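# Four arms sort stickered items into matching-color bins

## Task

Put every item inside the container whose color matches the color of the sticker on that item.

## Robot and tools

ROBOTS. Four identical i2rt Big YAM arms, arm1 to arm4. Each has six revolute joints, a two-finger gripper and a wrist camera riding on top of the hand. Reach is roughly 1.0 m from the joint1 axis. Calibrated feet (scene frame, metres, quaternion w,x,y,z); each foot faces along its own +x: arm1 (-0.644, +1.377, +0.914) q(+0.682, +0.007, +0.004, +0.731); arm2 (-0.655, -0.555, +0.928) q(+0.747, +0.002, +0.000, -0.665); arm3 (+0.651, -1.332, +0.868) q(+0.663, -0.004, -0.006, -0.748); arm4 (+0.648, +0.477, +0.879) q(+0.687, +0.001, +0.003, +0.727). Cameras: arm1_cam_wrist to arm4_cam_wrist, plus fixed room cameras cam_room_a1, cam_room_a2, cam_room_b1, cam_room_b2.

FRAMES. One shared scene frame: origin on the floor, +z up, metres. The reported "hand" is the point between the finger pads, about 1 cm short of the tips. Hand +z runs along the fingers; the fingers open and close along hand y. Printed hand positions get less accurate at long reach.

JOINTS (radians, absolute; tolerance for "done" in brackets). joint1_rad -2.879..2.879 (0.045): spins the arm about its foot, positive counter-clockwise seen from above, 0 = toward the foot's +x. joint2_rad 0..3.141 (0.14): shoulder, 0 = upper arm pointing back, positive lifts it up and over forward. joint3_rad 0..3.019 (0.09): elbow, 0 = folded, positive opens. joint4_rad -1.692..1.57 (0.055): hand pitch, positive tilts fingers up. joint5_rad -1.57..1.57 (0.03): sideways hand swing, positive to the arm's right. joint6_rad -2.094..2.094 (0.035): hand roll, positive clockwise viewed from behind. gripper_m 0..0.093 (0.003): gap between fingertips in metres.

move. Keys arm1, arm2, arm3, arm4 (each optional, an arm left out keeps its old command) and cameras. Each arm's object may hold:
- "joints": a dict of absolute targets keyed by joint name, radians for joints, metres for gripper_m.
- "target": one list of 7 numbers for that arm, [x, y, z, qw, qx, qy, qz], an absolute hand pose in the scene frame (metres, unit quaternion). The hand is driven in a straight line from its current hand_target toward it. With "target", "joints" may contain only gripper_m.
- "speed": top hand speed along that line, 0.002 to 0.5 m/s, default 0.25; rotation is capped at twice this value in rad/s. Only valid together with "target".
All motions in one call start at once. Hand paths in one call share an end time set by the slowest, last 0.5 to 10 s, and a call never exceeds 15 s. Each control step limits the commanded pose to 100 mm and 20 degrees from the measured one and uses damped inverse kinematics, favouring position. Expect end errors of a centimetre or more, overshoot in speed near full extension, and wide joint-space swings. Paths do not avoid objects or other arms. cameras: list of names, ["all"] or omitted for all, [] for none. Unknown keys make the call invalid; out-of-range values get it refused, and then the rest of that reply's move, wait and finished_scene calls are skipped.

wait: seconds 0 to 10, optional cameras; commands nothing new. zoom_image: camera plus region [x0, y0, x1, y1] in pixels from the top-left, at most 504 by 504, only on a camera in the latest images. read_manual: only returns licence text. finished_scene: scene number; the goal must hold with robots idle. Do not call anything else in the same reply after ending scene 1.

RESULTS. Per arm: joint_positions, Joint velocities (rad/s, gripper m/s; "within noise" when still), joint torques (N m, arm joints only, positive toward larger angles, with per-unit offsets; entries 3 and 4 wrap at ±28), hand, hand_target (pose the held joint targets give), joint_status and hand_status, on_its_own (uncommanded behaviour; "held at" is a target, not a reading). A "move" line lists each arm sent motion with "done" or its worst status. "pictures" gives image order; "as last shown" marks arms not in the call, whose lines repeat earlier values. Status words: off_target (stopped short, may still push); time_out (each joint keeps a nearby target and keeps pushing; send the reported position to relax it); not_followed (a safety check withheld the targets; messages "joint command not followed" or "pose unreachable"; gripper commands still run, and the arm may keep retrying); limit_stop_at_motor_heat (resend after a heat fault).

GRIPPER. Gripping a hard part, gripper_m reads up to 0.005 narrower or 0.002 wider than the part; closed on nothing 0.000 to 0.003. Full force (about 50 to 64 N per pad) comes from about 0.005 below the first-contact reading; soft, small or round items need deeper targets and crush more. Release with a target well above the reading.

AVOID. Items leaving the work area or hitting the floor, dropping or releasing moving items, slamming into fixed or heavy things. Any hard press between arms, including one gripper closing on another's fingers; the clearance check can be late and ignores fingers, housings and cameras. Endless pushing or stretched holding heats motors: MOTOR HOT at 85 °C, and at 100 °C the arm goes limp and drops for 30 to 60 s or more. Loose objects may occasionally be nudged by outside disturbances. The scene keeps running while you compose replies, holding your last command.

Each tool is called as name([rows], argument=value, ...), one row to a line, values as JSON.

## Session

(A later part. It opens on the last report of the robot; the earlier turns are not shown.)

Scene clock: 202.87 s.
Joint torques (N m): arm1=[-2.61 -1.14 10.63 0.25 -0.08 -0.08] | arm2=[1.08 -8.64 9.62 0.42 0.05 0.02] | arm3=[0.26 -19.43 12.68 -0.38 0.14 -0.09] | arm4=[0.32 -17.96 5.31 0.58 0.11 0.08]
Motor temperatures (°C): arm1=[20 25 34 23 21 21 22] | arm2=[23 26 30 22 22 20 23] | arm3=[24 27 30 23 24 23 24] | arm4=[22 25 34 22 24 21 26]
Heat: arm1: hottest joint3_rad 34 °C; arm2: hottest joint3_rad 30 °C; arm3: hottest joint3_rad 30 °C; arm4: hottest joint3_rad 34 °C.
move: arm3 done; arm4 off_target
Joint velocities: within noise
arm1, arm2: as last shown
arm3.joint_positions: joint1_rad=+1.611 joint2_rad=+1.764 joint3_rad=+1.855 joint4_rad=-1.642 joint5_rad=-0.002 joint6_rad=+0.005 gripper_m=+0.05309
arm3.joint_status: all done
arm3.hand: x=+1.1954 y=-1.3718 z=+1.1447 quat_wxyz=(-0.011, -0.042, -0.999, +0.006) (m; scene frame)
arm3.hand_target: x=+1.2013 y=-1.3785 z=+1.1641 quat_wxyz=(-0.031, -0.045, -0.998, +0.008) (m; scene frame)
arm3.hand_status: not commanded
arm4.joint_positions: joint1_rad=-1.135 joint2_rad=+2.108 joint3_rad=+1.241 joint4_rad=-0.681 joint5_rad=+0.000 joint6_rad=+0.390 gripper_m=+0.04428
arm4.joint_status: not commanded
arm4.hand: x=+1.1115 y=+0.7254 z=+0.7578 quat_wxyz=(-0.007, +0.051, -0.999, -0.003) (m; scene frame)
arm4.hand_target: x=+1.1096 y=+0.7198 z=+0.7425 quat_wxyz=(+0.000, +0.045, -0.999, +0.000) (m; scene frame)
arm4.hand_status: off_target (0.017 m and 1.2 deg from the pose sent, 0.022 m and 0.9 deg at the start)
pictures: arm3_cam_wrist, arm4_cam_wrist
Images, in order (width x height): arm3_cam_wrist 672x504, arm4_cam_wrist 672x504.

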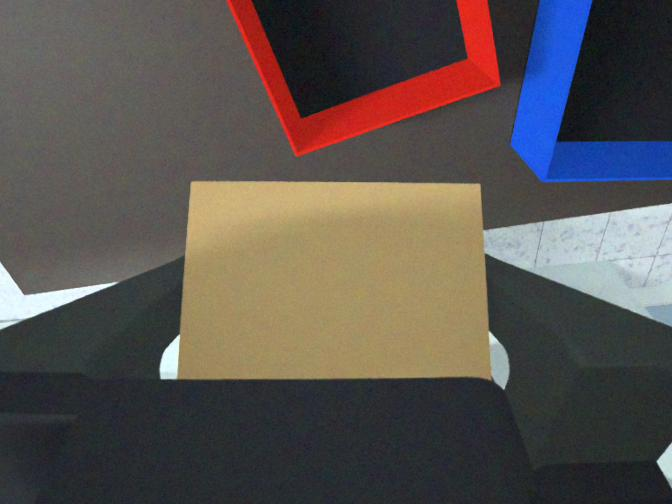

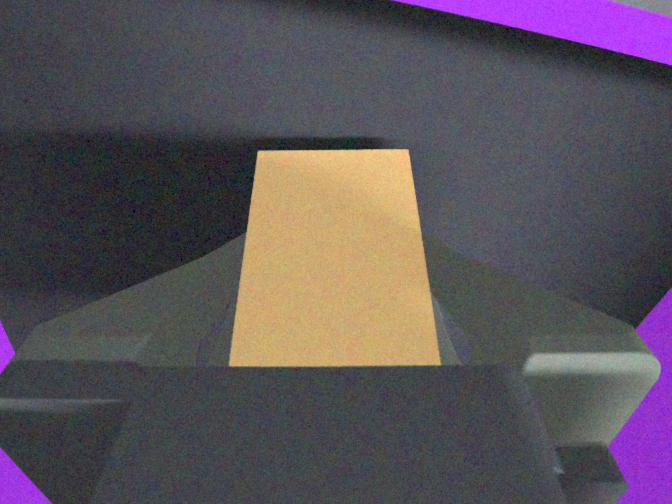

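move(arm3={"target":[1.15,-1.67,0.95,0,-0.045,-0.999,0],"speed":0.3}, arm4={"target":[1.11,0.72,0.728,0,0.045,-0.999,0],"speed":0.05}, cameras=["arm3_cam_wrist","arm4_cam_wrist","cam_room_a1","cam_room_a2"])

Scene clock: 213.70 s.
Joint torques (N m): arm1=[-2.84 -1.9 10.66 0.13 -0.03 -0.09] | arm2=[1.14 -8.7 9.62 0.46 0.05 0.02] | arm3=[1.49 -22.77 11.23 0.2 -0.05 -0.15] | arm4=[-0.03 -15.56 5.22 1.36 0.11 0.11]
Motor temperatures (°C): arm1=[20 24 34 23 21 21 21] | arm2=[23 26 30 22 22 20 23] | arm3=[24 26 30 23 24 23 24] | arm4=[22 25 33 22 24 21 26]
Heat: arm1: hottest joint3_rad 34 °C; arm2: hottest joint3_rad 30 °C; arm3: hottest joint3_rad 30 °C; arm4: hottest joint3_rad 33 °C.
move: arm3 off_target; arm4 off_target
Joint velocities: within noise
arm1, arm2: as last shown
arm3.joint_positions: joint1_rad=+1.084 joint2_rad=+2.011 joint3_rad=+1.648 joint4_rad=-1.267 joint5_rad=-0.010 joint6_rad=-0.502 gripper_m=+0.05309
arm3.joint_status: not commanded
arm3.hand: x=+1.1335 y=-1.6645 z=+0.9334 quat_wxyz=(+0.022, -0.053, -0.998, -0.013) (m; scene frame)
arm3.hand_target: x=+1.1494 y=-1.6696 z=+0.9505 quat_wxyz=(+0.000, -0.045, -0.999, +0.000) (m; scene frame)
arm3.hand_status: off_target (0.024 m and 3.1 deg from the pose sent, 0.359 m and 1.5 deg at the start)
arm4.joint_positions: joint1_rad=-1.135 joint2_rad=+2.109 joint3_rad=+1.241 joint4_rad=-0.679 joint5_rad=+0.000 joint6_rad=+0.390 gripper_m=+0.04428
arm4.joint_status: not commanded
arm4.hand: x=+1.1119 y=+0.7256 z=+0.7574 quat_wxyz=(-0.008, +0.051, -0.999, -0.004) (m; scene frame)
arm4.hand_target: x=+1.1086 y=+0.7194 z=+0.7294 quat_wxyz=(+0.000, +0.045, -0.999, +0.000) (m; scene frame)
arm4.hand_status: off_target (0.030 m and 1.2 deg from the pose sent, 0.030 m and 1.2 deg at the start)
pictures: arm3_cam_wrist, arm4_cam_wrist, cam_room_a1, cam_room_a2
Images, in order (width x height): arm3_cam_wrist 672x504, arm4_cam_wrist 672x504, cam_room_a1 672x504, cam_room_a2 672x504.

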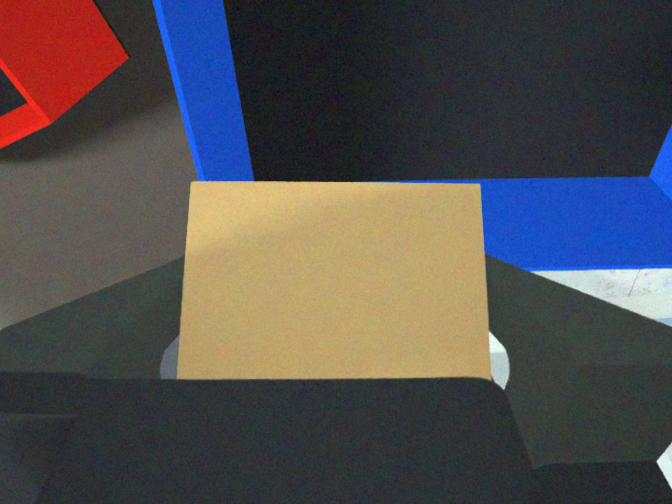

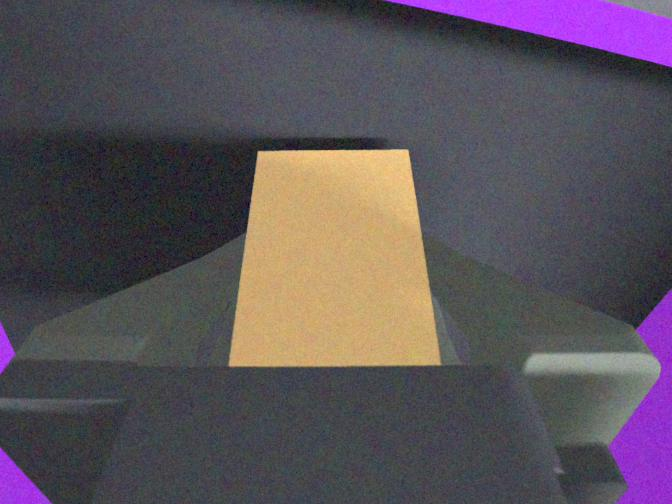

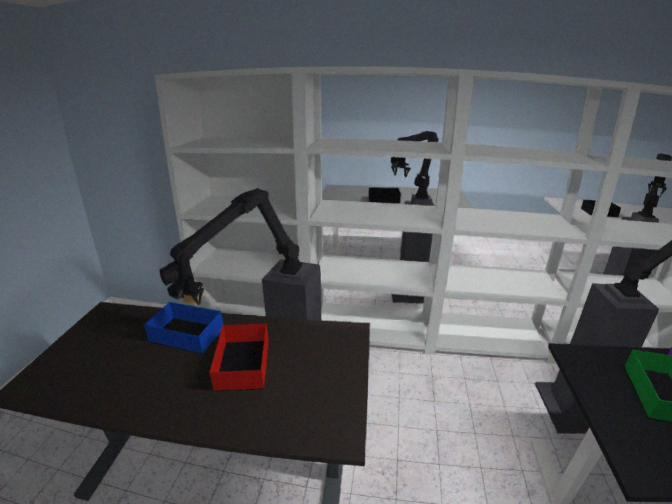

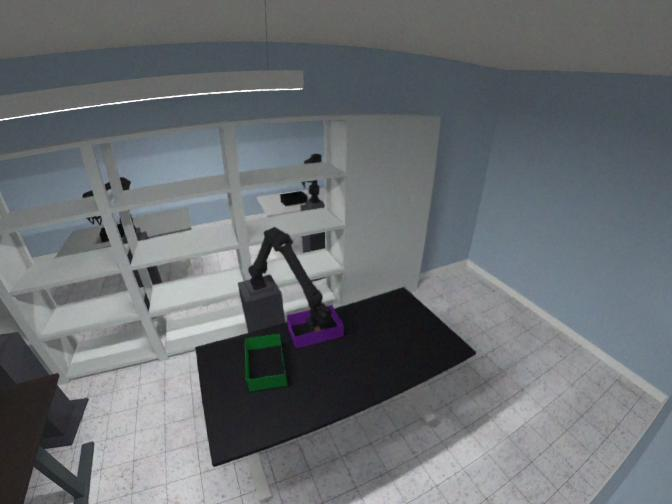

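move(arm3={"target":[1.158,-1.745,0.90,0,-0.045,-0.999,0],"speed":0.3}, arm4={"target":[1.111,0.724,0.755,0,0.045,-0.999,0],"speed":0.05}, cameras=[])

move(arm3={"target":[1.158,-1.745,0.86,0,-0.045,-0.999,0],"speed":0.2}, arm4={"joints":{"gripper_m":0.08}}, cameras=["arm3_cam_wrist","arm4_cam_wrist"])

Scene clock: 220.27 s.
Joint torques (N m): arm1=[-2.43 -1.38 10.7 0.23 -0.07 -0.03] | arm2=[1.08 -8.76 9.61 0.42 0.06 0.01] | arm3=[1.14 -24 12.37 -0.14 -0.02 -0.13] | arm4=[0.97 -20.01 6.09 -0.55 0.11 0.14]
Motor temperatures (°C): arm1=[20 24 34 23 21 21 21] | arm2=[23 26 30 22 22 20 23] | arm3=[24 26 31 23 24 23 24] | arm4=[22 25 33 22 24 21 26]
Heat: arm1: hottest joint3_rad 34 °C; arm2: hottest joint3_rad 30 °C; arm3: hottest joint3_rad 31 °C; arm4: hottest joint3_rad 33 °C.
move: arm3 off_target; arm4 done
Joint velocities: within noise
arm1.joint_positions: joint1_rad=-2.241 joint2_rad=+0.980 joint3_rad=+0.997 joint4_rad=-1.557 joint5_rad=-0.005 joint6_rad=+0.003 gripper_m=+0.07996
arm1.joint_status: not commanded
arm1.hand: x=-0.4282 y=+1.2317 z=+1.1518 quat_wxyz=(-0.008, -0.298, -0.955, +0.003) (m; scene frame)
arm1.hand_target: x=-0.4300 y=+1.2301 z=+1.1500 quat_wxyz=(+0.000, -0.299, -0.954, +0.000) (m; scene frame)
arm1.hand_status: not commanded
arm2: as last shown
arm3.joint_positions: joint1_rad=+1.005 joint2_rad=+2.183 joint3_rad=+1.795 joint4_rad=-1.244 joint5_rad=-0.010 joint6_rad=-0.588 gripper_m=+0.05309
arm3.joint_status: not commanded
arm3.hand: x=+1.1414 y=-1.7321 z=+0.8827 quat_wxyz=(+0.021, -0.049, -0.998, -0.015) (m; scene frame)
arm3.hand_target: x=+1.1570 y=-1.7443 z=+0.9004 quat_wxyz=(+0.000, -0.045, -0.999, +0.000) (m; scene frame)
arm3.hand_status: off_target (0.027 m and 3.0 deg from the pose sent, 0.091 m and 3.1 deg at the start)
arm4.joint_positions: joint1_rad=-1.135 joint2_rad=+2.109 joint3_rad=+1.240 joint4_rad=-0.682 joint5_rad=+0.000 joint6_rad=+0.390 gripper_m=+0.04428
arm4.joint_status: not commanded
arm4.hand: x=+1.1109 y=+0.7251 z=+0.7572 quat_wxyz=(-0.007, +0.051, -0.999, -0.003) (m; scene frame)
arm4.hand_target: x=+1.1108 y=+0.7239 z=+0.7549 quat_wxyz=(+0.000, +0.045, -0.999, +0.000) (m; scene frame)
arm4.hand_status: done (0.002 m and 1.1 deg from the pose sent, 0.003 m and 1.3 deg at the start)
pictures: none
No camera images: "cameras" was empty.

Scene clock: 221.30 s.
Joint torques (N m): arm1=[-2.37 -1.96 10.47 0.13 -0.06 -0.03] | arm2=[1.2 -8.64 9.63 0.42 0.06 0.01] | arm3=[1.2 -23.41 9.42 0.27 -0.03 -0.12] | arm4=[0.62 -20.01 6.06 -0.39 0.11 0.12]
Motor temperatures (°C): arm1=[20 24 34 23 21 21 21] | arm2=[23 26 30 22 22 20 23] | arm3=[24 26 31 23 24 23 24] | arm4=[22 25 33 22 24 21 26]
Heat: arm1: hottest joint3_rad 34 °C; arm2: hottest joint3_rad 30 °C; arm3: hottest joint3_rad 31 °C; arm4: hottest joint3_rad 33 °C.
move: arm3 done; arm4 done
Joint velocities: within noise
arm1: as last shown
arm2.joint_positions: joint1_rad=+0.856 joint2_rad=+1.229 joint3_rad=+1.175 joint4_rad=-1.481 joint5_rad=+0.002 joint6_rad=+0.013 gripper_m=+0.09194
arm2.joint_status: not commanded
arm2.hand: x=-0.3675 y=-0.7533 z=+1.1699 quat_wxyz=(-0.017, -0.301, -0.954, +0.004) (m; scene frame)
arm2.hand_target: x=-0.3701 y=-0.7499 z=+1.1601 quat_wxyz=(+0.000, -0.296, -0.955, +0.000) (m; scene frame)
arm2.hand_status: not commanded
arm3.joint_positions: joint1_rad=+1.005 joint2_rad=+2.219 joint3_rad=+1.795 joint4_rad=-1.174 joint5_rad=-0.010 joint6_rad=-0.589 gripper_m=+0.05309
arm3.joint_status: not commanded
arm3.hand: x=+1.1513 y=-1.7405 z=+0.8601 quat_wxyz=(+0.007, -0.049, -0.999, -0.005) (m; scene frame)
arm3.hand_target: x=+1.1578 y=-1.7450 z=+0.8600 quat_wxyz=(+0.000, -0.045, -0.999, +0.000) (m; scene frame)
arm3.hand_status: done (0.008 m and 1.1 deg from the pose sent, 0.031 m and 3.0 deg at the start)
arm4.joint_positions: joint1_rad=-1.135 joint2_rad=+2.109 joint3_rad=+1.240 joint4_rad=-0.686 joint5_rad=+0.000 joint6_rad=+0.390 gripper_m=+0.07992
arm4.joint_status: all done
arm4.hand: x=+1.1100 y=+0.7246 z=+0.7572 quat_wxyz=(-0.005, +0.051, -0.999, -0.002) (m; scene frame)
arm4.hand_target: x=+1.1109 y=+0.7239 z=+0.7549 quat_wxyz=(+0.000, +0.045, -0.999, +0.000) (m; scene frame)
arm4.hand_status: not commanded
pictures: arm3_cam_wrist, arm4_cam_wrist
Images, in order (width x height): arm3_cam_wrist 672x504, arm4_cam_wrist 672x504.

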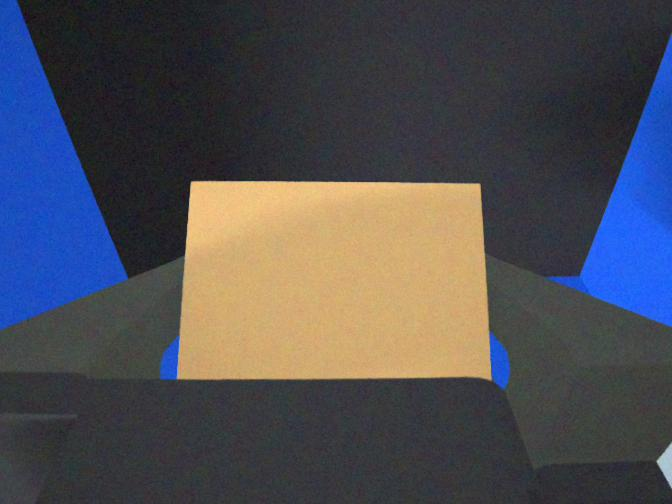

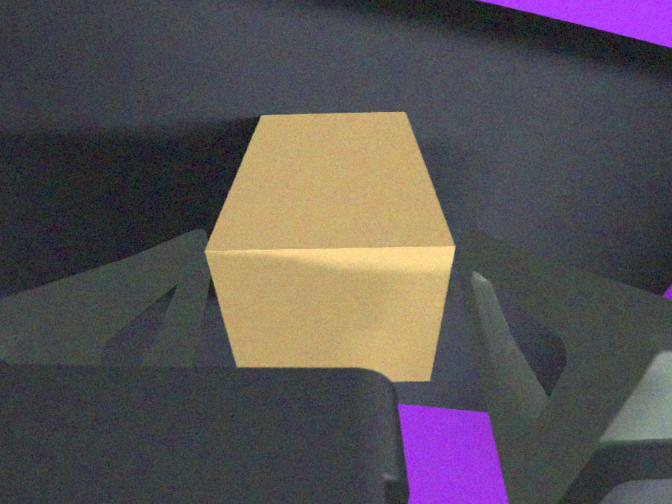

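move(arm3={"target":[1.162,-1.748,0.785,0,-0.045,-0.999,0],"speed":0.25}, arm4={"target":[1.11,0.724,0.92,0,0.045,-0.999,0],"speed":0.2}, cameras=[])

move(arm3={"target":[1.162,-1.748,0.75,0,-0.045,-0.999,0],"speed":0.05}, cameras=["arm4_cam_wrist"])

move(arm3={"target":[1.162,-1.748,0.738,0,-0.045,-0.999,0],"speed":0.05}, cameras=["arm3_cam_wrist"])

Scene clock: 228.67 s.
Joint torques (N m): arm1=[-2.37 -1.73 10.85 0.12 -0.08 -0.04] | arm2=[1.14 -8.7 9.59 0.44 0.06 0.02] | arm3=[1.14 -23.82 7.58 0.39 -0.04 -0.11] | arm4=[0.5 -19.19 9.62 -0.4 0.11 0.15]
Motor temperatures (°C): arm1=[20 24 34 23 21 21 21] | arm2=[23 26 30 22 22 20 23] | arm3=[24 27 31 23 24 23 24] | arm4=[22 25 32 22 24 21 26]
Heat: arm1: hottest joint3_rad 34 °C; arm2: hottest joint3_rad 30 °C; arm3: hottest joint3_rad 31 °C; arm4: hottest joint3_rad 32 °C.
move: arm3 done; arm4 off_target
Joint velocities: within noise
arm1, arm2: as last shown
arm3.joint_positions: joint1_rad=+1.005 joint2_rad=+2.327 joint3_rad=+1.795 joint4_rad=-1.048 joint5_rad=-0.010 joint6_rad=-0.589 gripper_m=+0.05309
arm3.joint_status: not commanded
arm3.hand: x=+1.1605 y=-1.7490 z=+0.7916 quat_wxyz=(+0.000, -0.049, -0.999, +0.000) (m; scene frame)
arm3.hand_target: x=+1.1618 y=-1.7480 z=+0.7850 quat_wxyz=(+0.000, -0.045, -0.999, +0.000) (m; scene frame)
arm3.hand_status: done (0.007 m and 0.5 deg from the pose sent, 0.076 m and 1.1 deg at the start)
arm4.joint_positions: joint1_rad=-1.135 joint2_rad=+1.844 joint3_rad=+1.296 joint4_rad=-1.046 joint5_rad=+0.000 joint6_rad=+0.390 gripper_m=+0.07992
arm4.joint_status: not commanded
arm4.hand: x=+1.0971 y=+0.7178 z=+0.9059 quat_wxyz=(+0.013, +0.051, -0.999, +0.007) (m; scene frame)
arm4.hand_target: x=+1.1096 y=+0.7237 z=+0.9202 quat_wxyz=(+0.000, +0.045, -0.999, +0.000) (m; scene frame)
arm4.hand_status: off_target (0.020 m and 1.9 deg from the pose sent, 0.163 m and 0.9 deg at the start)
pictures: none
No camera images: "cameras" was empty.

Scene clock: 229.87 s.
Joint torques (N m): arm1=[-2.61 -1.79 10.65 0.12 -0.03 -0.02] | arm2=[1.08 -8.76 9.63 0.43 0.06 0.02] | arm3=[1.32 -23.94 7.08 0.39 -0.03 -0.11] | arm4=[0.73 -19.31 9.54 -0.32 0.1 0.14]
Motor temperatures (°C): arm1=[20 24 34 23 21 21 21] | arm2=[23 26 30 22 22 20 23] | arm3=[24 27 31 23 24 23 24] | arm4=[22 25 32 22 24 21 26]
Heat: arm1: hottest joint3_rad 34 °C; arm2: hottest joint3_rad 30 °C; arm3: hottest joint3_rad 31 °C; arm4: hottest joint3_rad 32 °C.
move: arm3 done
Joint velocities: within noise
arm1, arm2, arm4: as last shown
arm3.joint_positions: joint1_rad=+1.005 joint2_rad=+2.377 joint3_rad=+1.795 joint4_rad=-0.991 joint5_rad=-0.010 joint6_rad=-0.589 gripper_m=+0.05309
arm3.joint_status: not commanded
arm3.hand: x=+1.1625 y=-1.7510 z=+0.7594 quat_wxyz=(-0.003, -0.049, -0.999, +0.002) (m; scene frame)
arm3.hand_target: x=+1.1618 y=-1.7480 z=+0.7500 quat_wxyz=(+0.000, -0.045, -0.999, +0.000) (m; scene frame)
arm3.hand_status: done (0.010 m and 0.6 deg from the pose sent, 0.042 m and 0.5 deg at the start)
arm4.hand_target: x=+1.1097 y=+0.7238 z=+0.9202 quat_wxyz=(+0.000, +0.045, -0.999, +0.000) (m; scene frame)
pictures: arm4_cam_wrist
Images, in order (width x height): arm4_cam_wrist 672x504.

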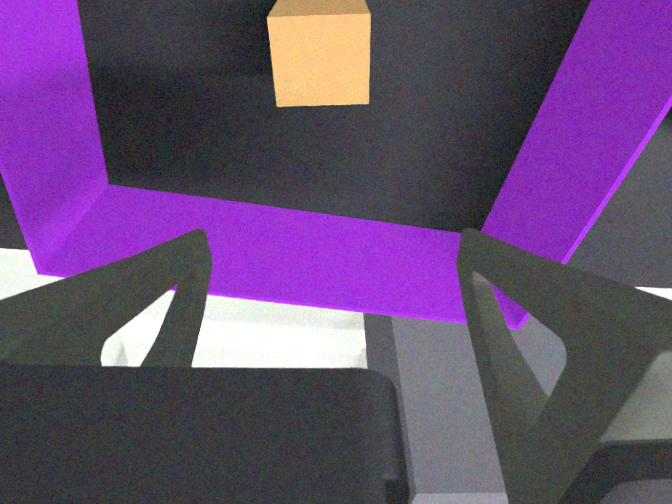

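Scene clock: 230.87 s.
Joint torques (N m): arm1=[-2.96 -1.79 10.67 0.14 -0.05 -0.04] | arm2=[1.2 -8.64 9.65 0.44 0.07 0.01] | arm3=[1.14 -23.65 6.99 0.34 -0.03 -0.1] | arm4=[1.03 -19.08 9.48 -0.31 0.1 0.17]
Motor temperatures (°C): arm1=[20 24 34 23 21 21 21] | arm2=[23 26 30 22 22 20 23] | arm3=[24 27 31 23 24 23 24] | arm4=[22 25 33 22 24 21 26]
Heat: arm1: hottest joint3_rad 34 °C; arm2: hottest joint3_rad 30 °C; arm3: hottest joint3_rad 31 °C; arm4: hottest joint3_rad 33 °C.
move: arm3 off_target
Joint velocities: within noise
arm1, arm2, arm4: as last shown
arm3.joint_positions: joint1_rad=+1.005 joint2_rad=+2.390 joint3_rad=+1.795 joint4_rad=-0.972 joint5_rad=-0.010 joint6_rad=-0.589 gripper_m=+0.05309
arm3.joint_status: not commanded
arm3.hand: x=+1.1638 y=-1.7522 z=+0.7514 quat_wxyz=(-0.005, -0.049, -0.999, +0.004) (m; scene frame)
arm3.hand_target: x=+1.1617 y=-1.7479 z=+0.7381 quat_wxyz=(+0.000, -0.045, -0.999, +0.000) (m; scene frame)
arm3.hand_status: off_target (0.014 m and 0.9 deg from the pose sent, 0.022 m and 0.6 deg at the start)
pictures: arm3_cam_wrist
Images, in order (width x height): arm3_cam_wrist 672x504.

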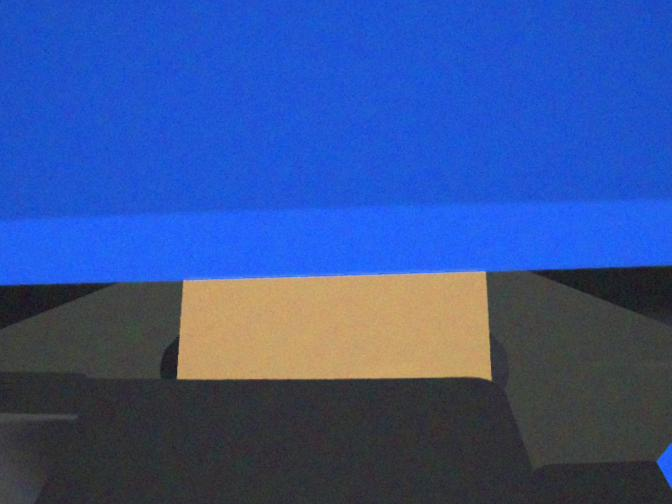

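move(arm3={"target":[1.158,-1.747,0.727,0,-0.045,-0.999,0],"speed":0.05}, cameras=["arm3_cam_wrist","cam_room_a1"])

Scene clock: 237.90 s.
Joint torques (N m): arm1=[-2.78 -1.14 10.7 0.06 -0.04 -0.02] | arm2=[1.2 -8.76 9.62 0.43 0.06 0.03] | arm3=[1.14 -22.83 5.98 1.14 -0.03 -0.11] | arm4=[0.15 -18.9 9.47 -0.39 0.09 0.13]
Motor temperatures (°C): arm1=[20 24 34 23 21 21 21] | arm2=[23 25 30 22 22 20 23] | arm3=[24 27 31 23 24 23 24] | arm4=[22 25 33 22 24 21 25]
Heat: arm1: hottest joint3_rad 34 °C; arm2: hottest joint3_rad 30 °C; arm3: hottest joint3_rad 31 °C; arm4: hottest joint3_rad 33 °C.
move: arm3 off_target
Joint velocities: within noise
arm1, arm2, arm4: as last shown
arm3.joint_positions: joint1_rad=+1.005 joint2_rad=+2.390 joint3_rad=+1.790 joint4_rad=-0.964 joint5_rad=-0.010 joint6_rad=-0.590 gripper_m=+0.05309
arm3.joint_status: not commanded
arm3.hand: x=+1.1635 y=-1.7520 z=+0.7498 quat_wxyz=(-0.007, -0.048, -0.999, +0.005) (m; scene frame)
arm3.hand_target: x=+1.1575 y=-1.7467 z=+0.7276 quat_wxyz=(+0.000, -0.045, -0.999, +0.000) (m; scene frame)
arm3.hand_status: off_target (0.024 m and 1.0 deg from the pose sent, 0.026 m and 0.9 deg at the start)
pictures: arm3_cam_wrist, cam_room_a1
Images, in order (width x height): arm3_cam_wrist 672x504, cam_room_a1 672x504.

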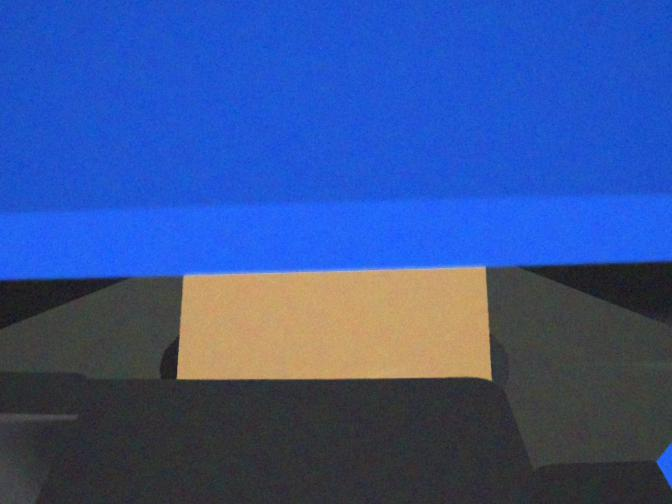

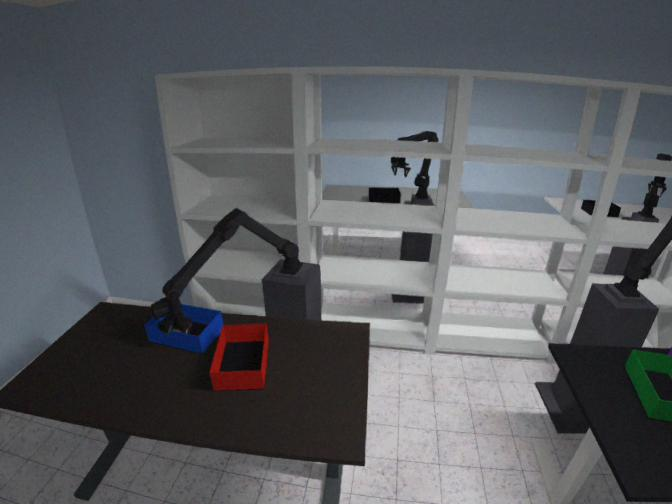

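Contact at z≈0.750, matching scene 2. Easing and releasing.

move(arm3={"target":[1.161,-1.751,0.748,0,-0.045,-0.999,0],"speed":0.05}, cameras=[])

move(arm3={"joints":{"gripper_m":0.088}}, cameras=[])

move(arm3={"target":[1.158,-1.748,0.93,0,-0.045,-0.999,0],"speed":0.2}, cameras=["arm3_cam_wrist","cam_room_a2"])

Scene clock: 243.20 s.
Joint torques (N m): arm1=[-3.25 -1.49 10.63 0.24 -0.04 -0.1] | arm2=[1.08 -8.82 9.65 0.43 0.06 0.01] | arm3=[0.85 -24.82 7.88 -0.62 -0.02 -0.11] | arm4=[0.38 -19.43 9.46 -0.5 0.07 0.15]
Motor temperatures (°C): arm1=[20 24 34 23 21 21 21] | arm2=[23 25 30 22 22 20 23] | arm3=[24 27 30 23 24 23 24] | arm4=[22 25 33 22 24 21 25]
Heat: arm1: hottest joint3_rad 34 °C; arm2: hottest joint3_rad 30 °C; arm3: hottest joint3_rad 30 °C; arm4: hottest joint3_rad 33 °C.
move: arm3 done
Joint velocities: within noise
arm1, arm2, arm4: as last shown
arm3.joint_positions: joint1_rad=+1.005 joint2_rad=+2.389 joint3_rad=+1.790 joint4_rad=-0.967 joint5_rad=-0.010 joint6_rad=-0.591 gripper_m=+0.05309
arm3.joint_status: not commanded
arm3.hand: x=+1.1632 y=-1.7517 z=+0.7503 quat_wxyz=(-0.006, -0.048, -0.999, +0.004) (m; scene frame)
arm3.hand_target: x=+1.1610 y=-1.7511 z=+0.7480 quat_wxyz=(+0.000, -0.045, -0.999, +0.000) (m; scene frame)
arm3.hand_status: done (0.003 m and 0.9 deg from the pose sent, 0.003 m and 1.0 deg at the start)
pictures: none
No camera images: "cameras" was empty.

Scene clock: 243.73 s.
Joint torques (N m): arm1=[-1.85 -1.49 10.65 0.2 -0.12 -0.06] | arm2=[1.26 -8.7 9.63 0.4 0.06 0.03] | arm3=[0.91 -24.82 7.8 -0.39 -0.04 -0.11] | arm4=[0.85 -19.6 9.52 -0.31 0.14 0.15]
Motor temperatures (°C): arm1=[20 24 34 23 21 21 21] | arm2=[23 25 30 22 22 20 23] | arm3=[24 27 30 23 24 23 24] | arm4=[22 25 33 22 24 21 25]
Heat: arm1: hottest joint3_rad 34 °C; arm2: hottest joint3_rad 30 °C; arm3: hottest joint3_rad 30 °C; arm4: hottest joint3_rad 33 °C.
move: arm3 done
Joint velocities: within noise
arm1, arm2, arm4: as last shown
arm3.joint_positions: joint1_rad=+1.005 joint2_rad=+2.389 joint3_rad=+1.790 joint4_rad=-0.973 joint5_rad=-0.010 joint6_rad=-0.591 gripper_m=+0.08796
arm3.joint_status: all done
arm3.hand: x=+1.1619 y=-1.7506 z=+0.7501 quat_wxyz=(-0.003, -0.048, -0.999, +0.002) (m; scene frame)
arm3.hand_target: x=+1.1610 y=-1.7511 z=+0.7480 quat_wxyz=(+0.000, -0.045, -0.999, +0.000) (m; scene frame)
arm3.hand_status: not commanded
pictures: none
No camera images: "cameras" was empty.

Scene clock: 245.33 s.
Joint torques (N m): arm1=[-2.84 -1.67 10.63 0.2 -0.06 -0.06] | arm2=[1.03 -8.64 9.63 0.39 0.06 0.02] | arm3=[0.73 -24.88 11.95 -0.49 -0.02 -0.12] | arm4=[0.73 -19.31 9.62 -0.4 0.1 0.14]
Motor temperatures (°C): arm1=[20 24 34 23 21 21 21] | arm2=[23 25 30 22 22 20 23] | arm3=[24 27 30 23 24 23 24] | arm4=[22 25 33 22 24 21 25]
Heat: arm1: hottest joint3_rad 34 °C; arm2: hottest joint3_rad 30 °C; arm3: hottest joint3_rad 30 °C; arm4: hottest joint3_rad 33 °C.
move: arm3 off_target
Joint velocities: within noise
arm1.joint_positions: joint1_rad=-2.241 joint2_rad=+0.980 joint3_rad=+0.997 joint4_rad=-1.557 joint5_rad=-0.005 joint6_rad=+0.003 gripper_m=+0.07996
arm1.joint_status: not commanded
arm1.hand: x=-0.4282 y=+1.2317 z=+1.1518 quat_wxyz=(-0.008, -0.298, -0.955, +0.003) (m; scene frame)
arm1.hand_target: x=-0.4300 y=+1.2301 z=+1.1500 quat_wxyz=(+0.000, -0.299, -0.954, +0.000) (m; scene frame)
arm1.hand_status: not commanded
arm2, arm4: as last shown
arm3.joint_positions: joint1_rad=+1.005 joint2_rad=+2.171 joint3_rad=+1.851 joint4_rad=-1.302 joint5_rad=-0.010 joint6_rad=-0.593 gripper_m=+0.08796
arm3.joint_status: not commanded
arm3.hand: x=+1.1479 y=-1.7371 z=+0.9104 quat_wxyz=(+0.017, -0.047, -0.999, -0.012) (m; scene frame)
arm3.hand_target: x=+1.1573 y=-1.7476 z=+0.9302 quat_wxyz=(+0.000, -0.045, -0.999, +0.000) (m; scene frame)
arm3.hand_status: off_target (0.025 m and 2.4 deg from the pose sent, 0.180 m and 0.5 deg at the start)
pictures: arm3_cam_wrist, cam_room_a2
Images, in order (width x height): arm3_cam_wrist 672x504, cam_room_a2 672x504.

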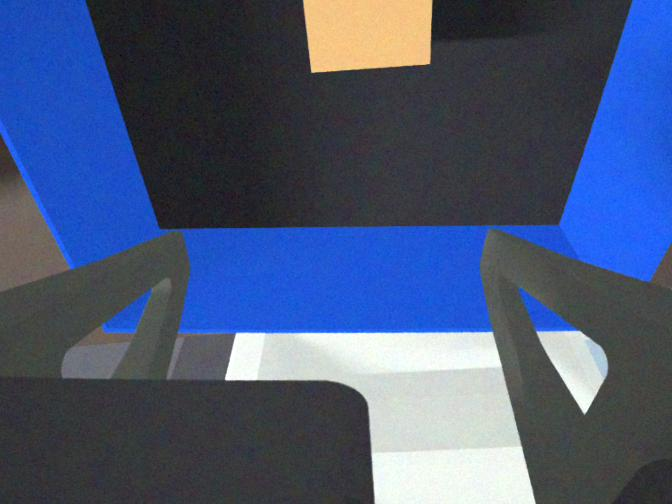

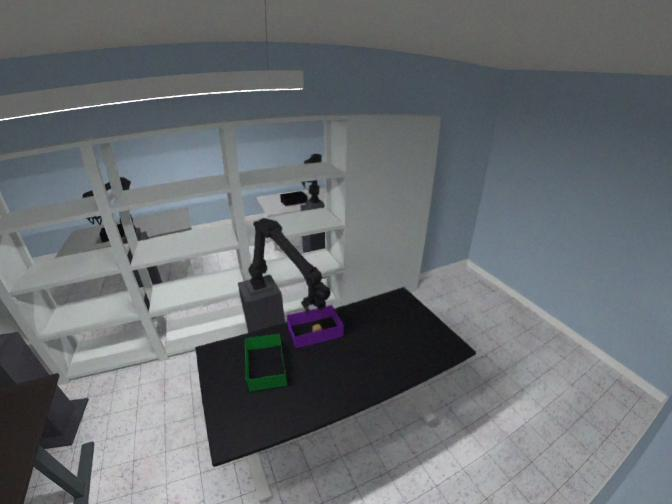

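finished_scene(scene=3)

The scene is finished: the task was done.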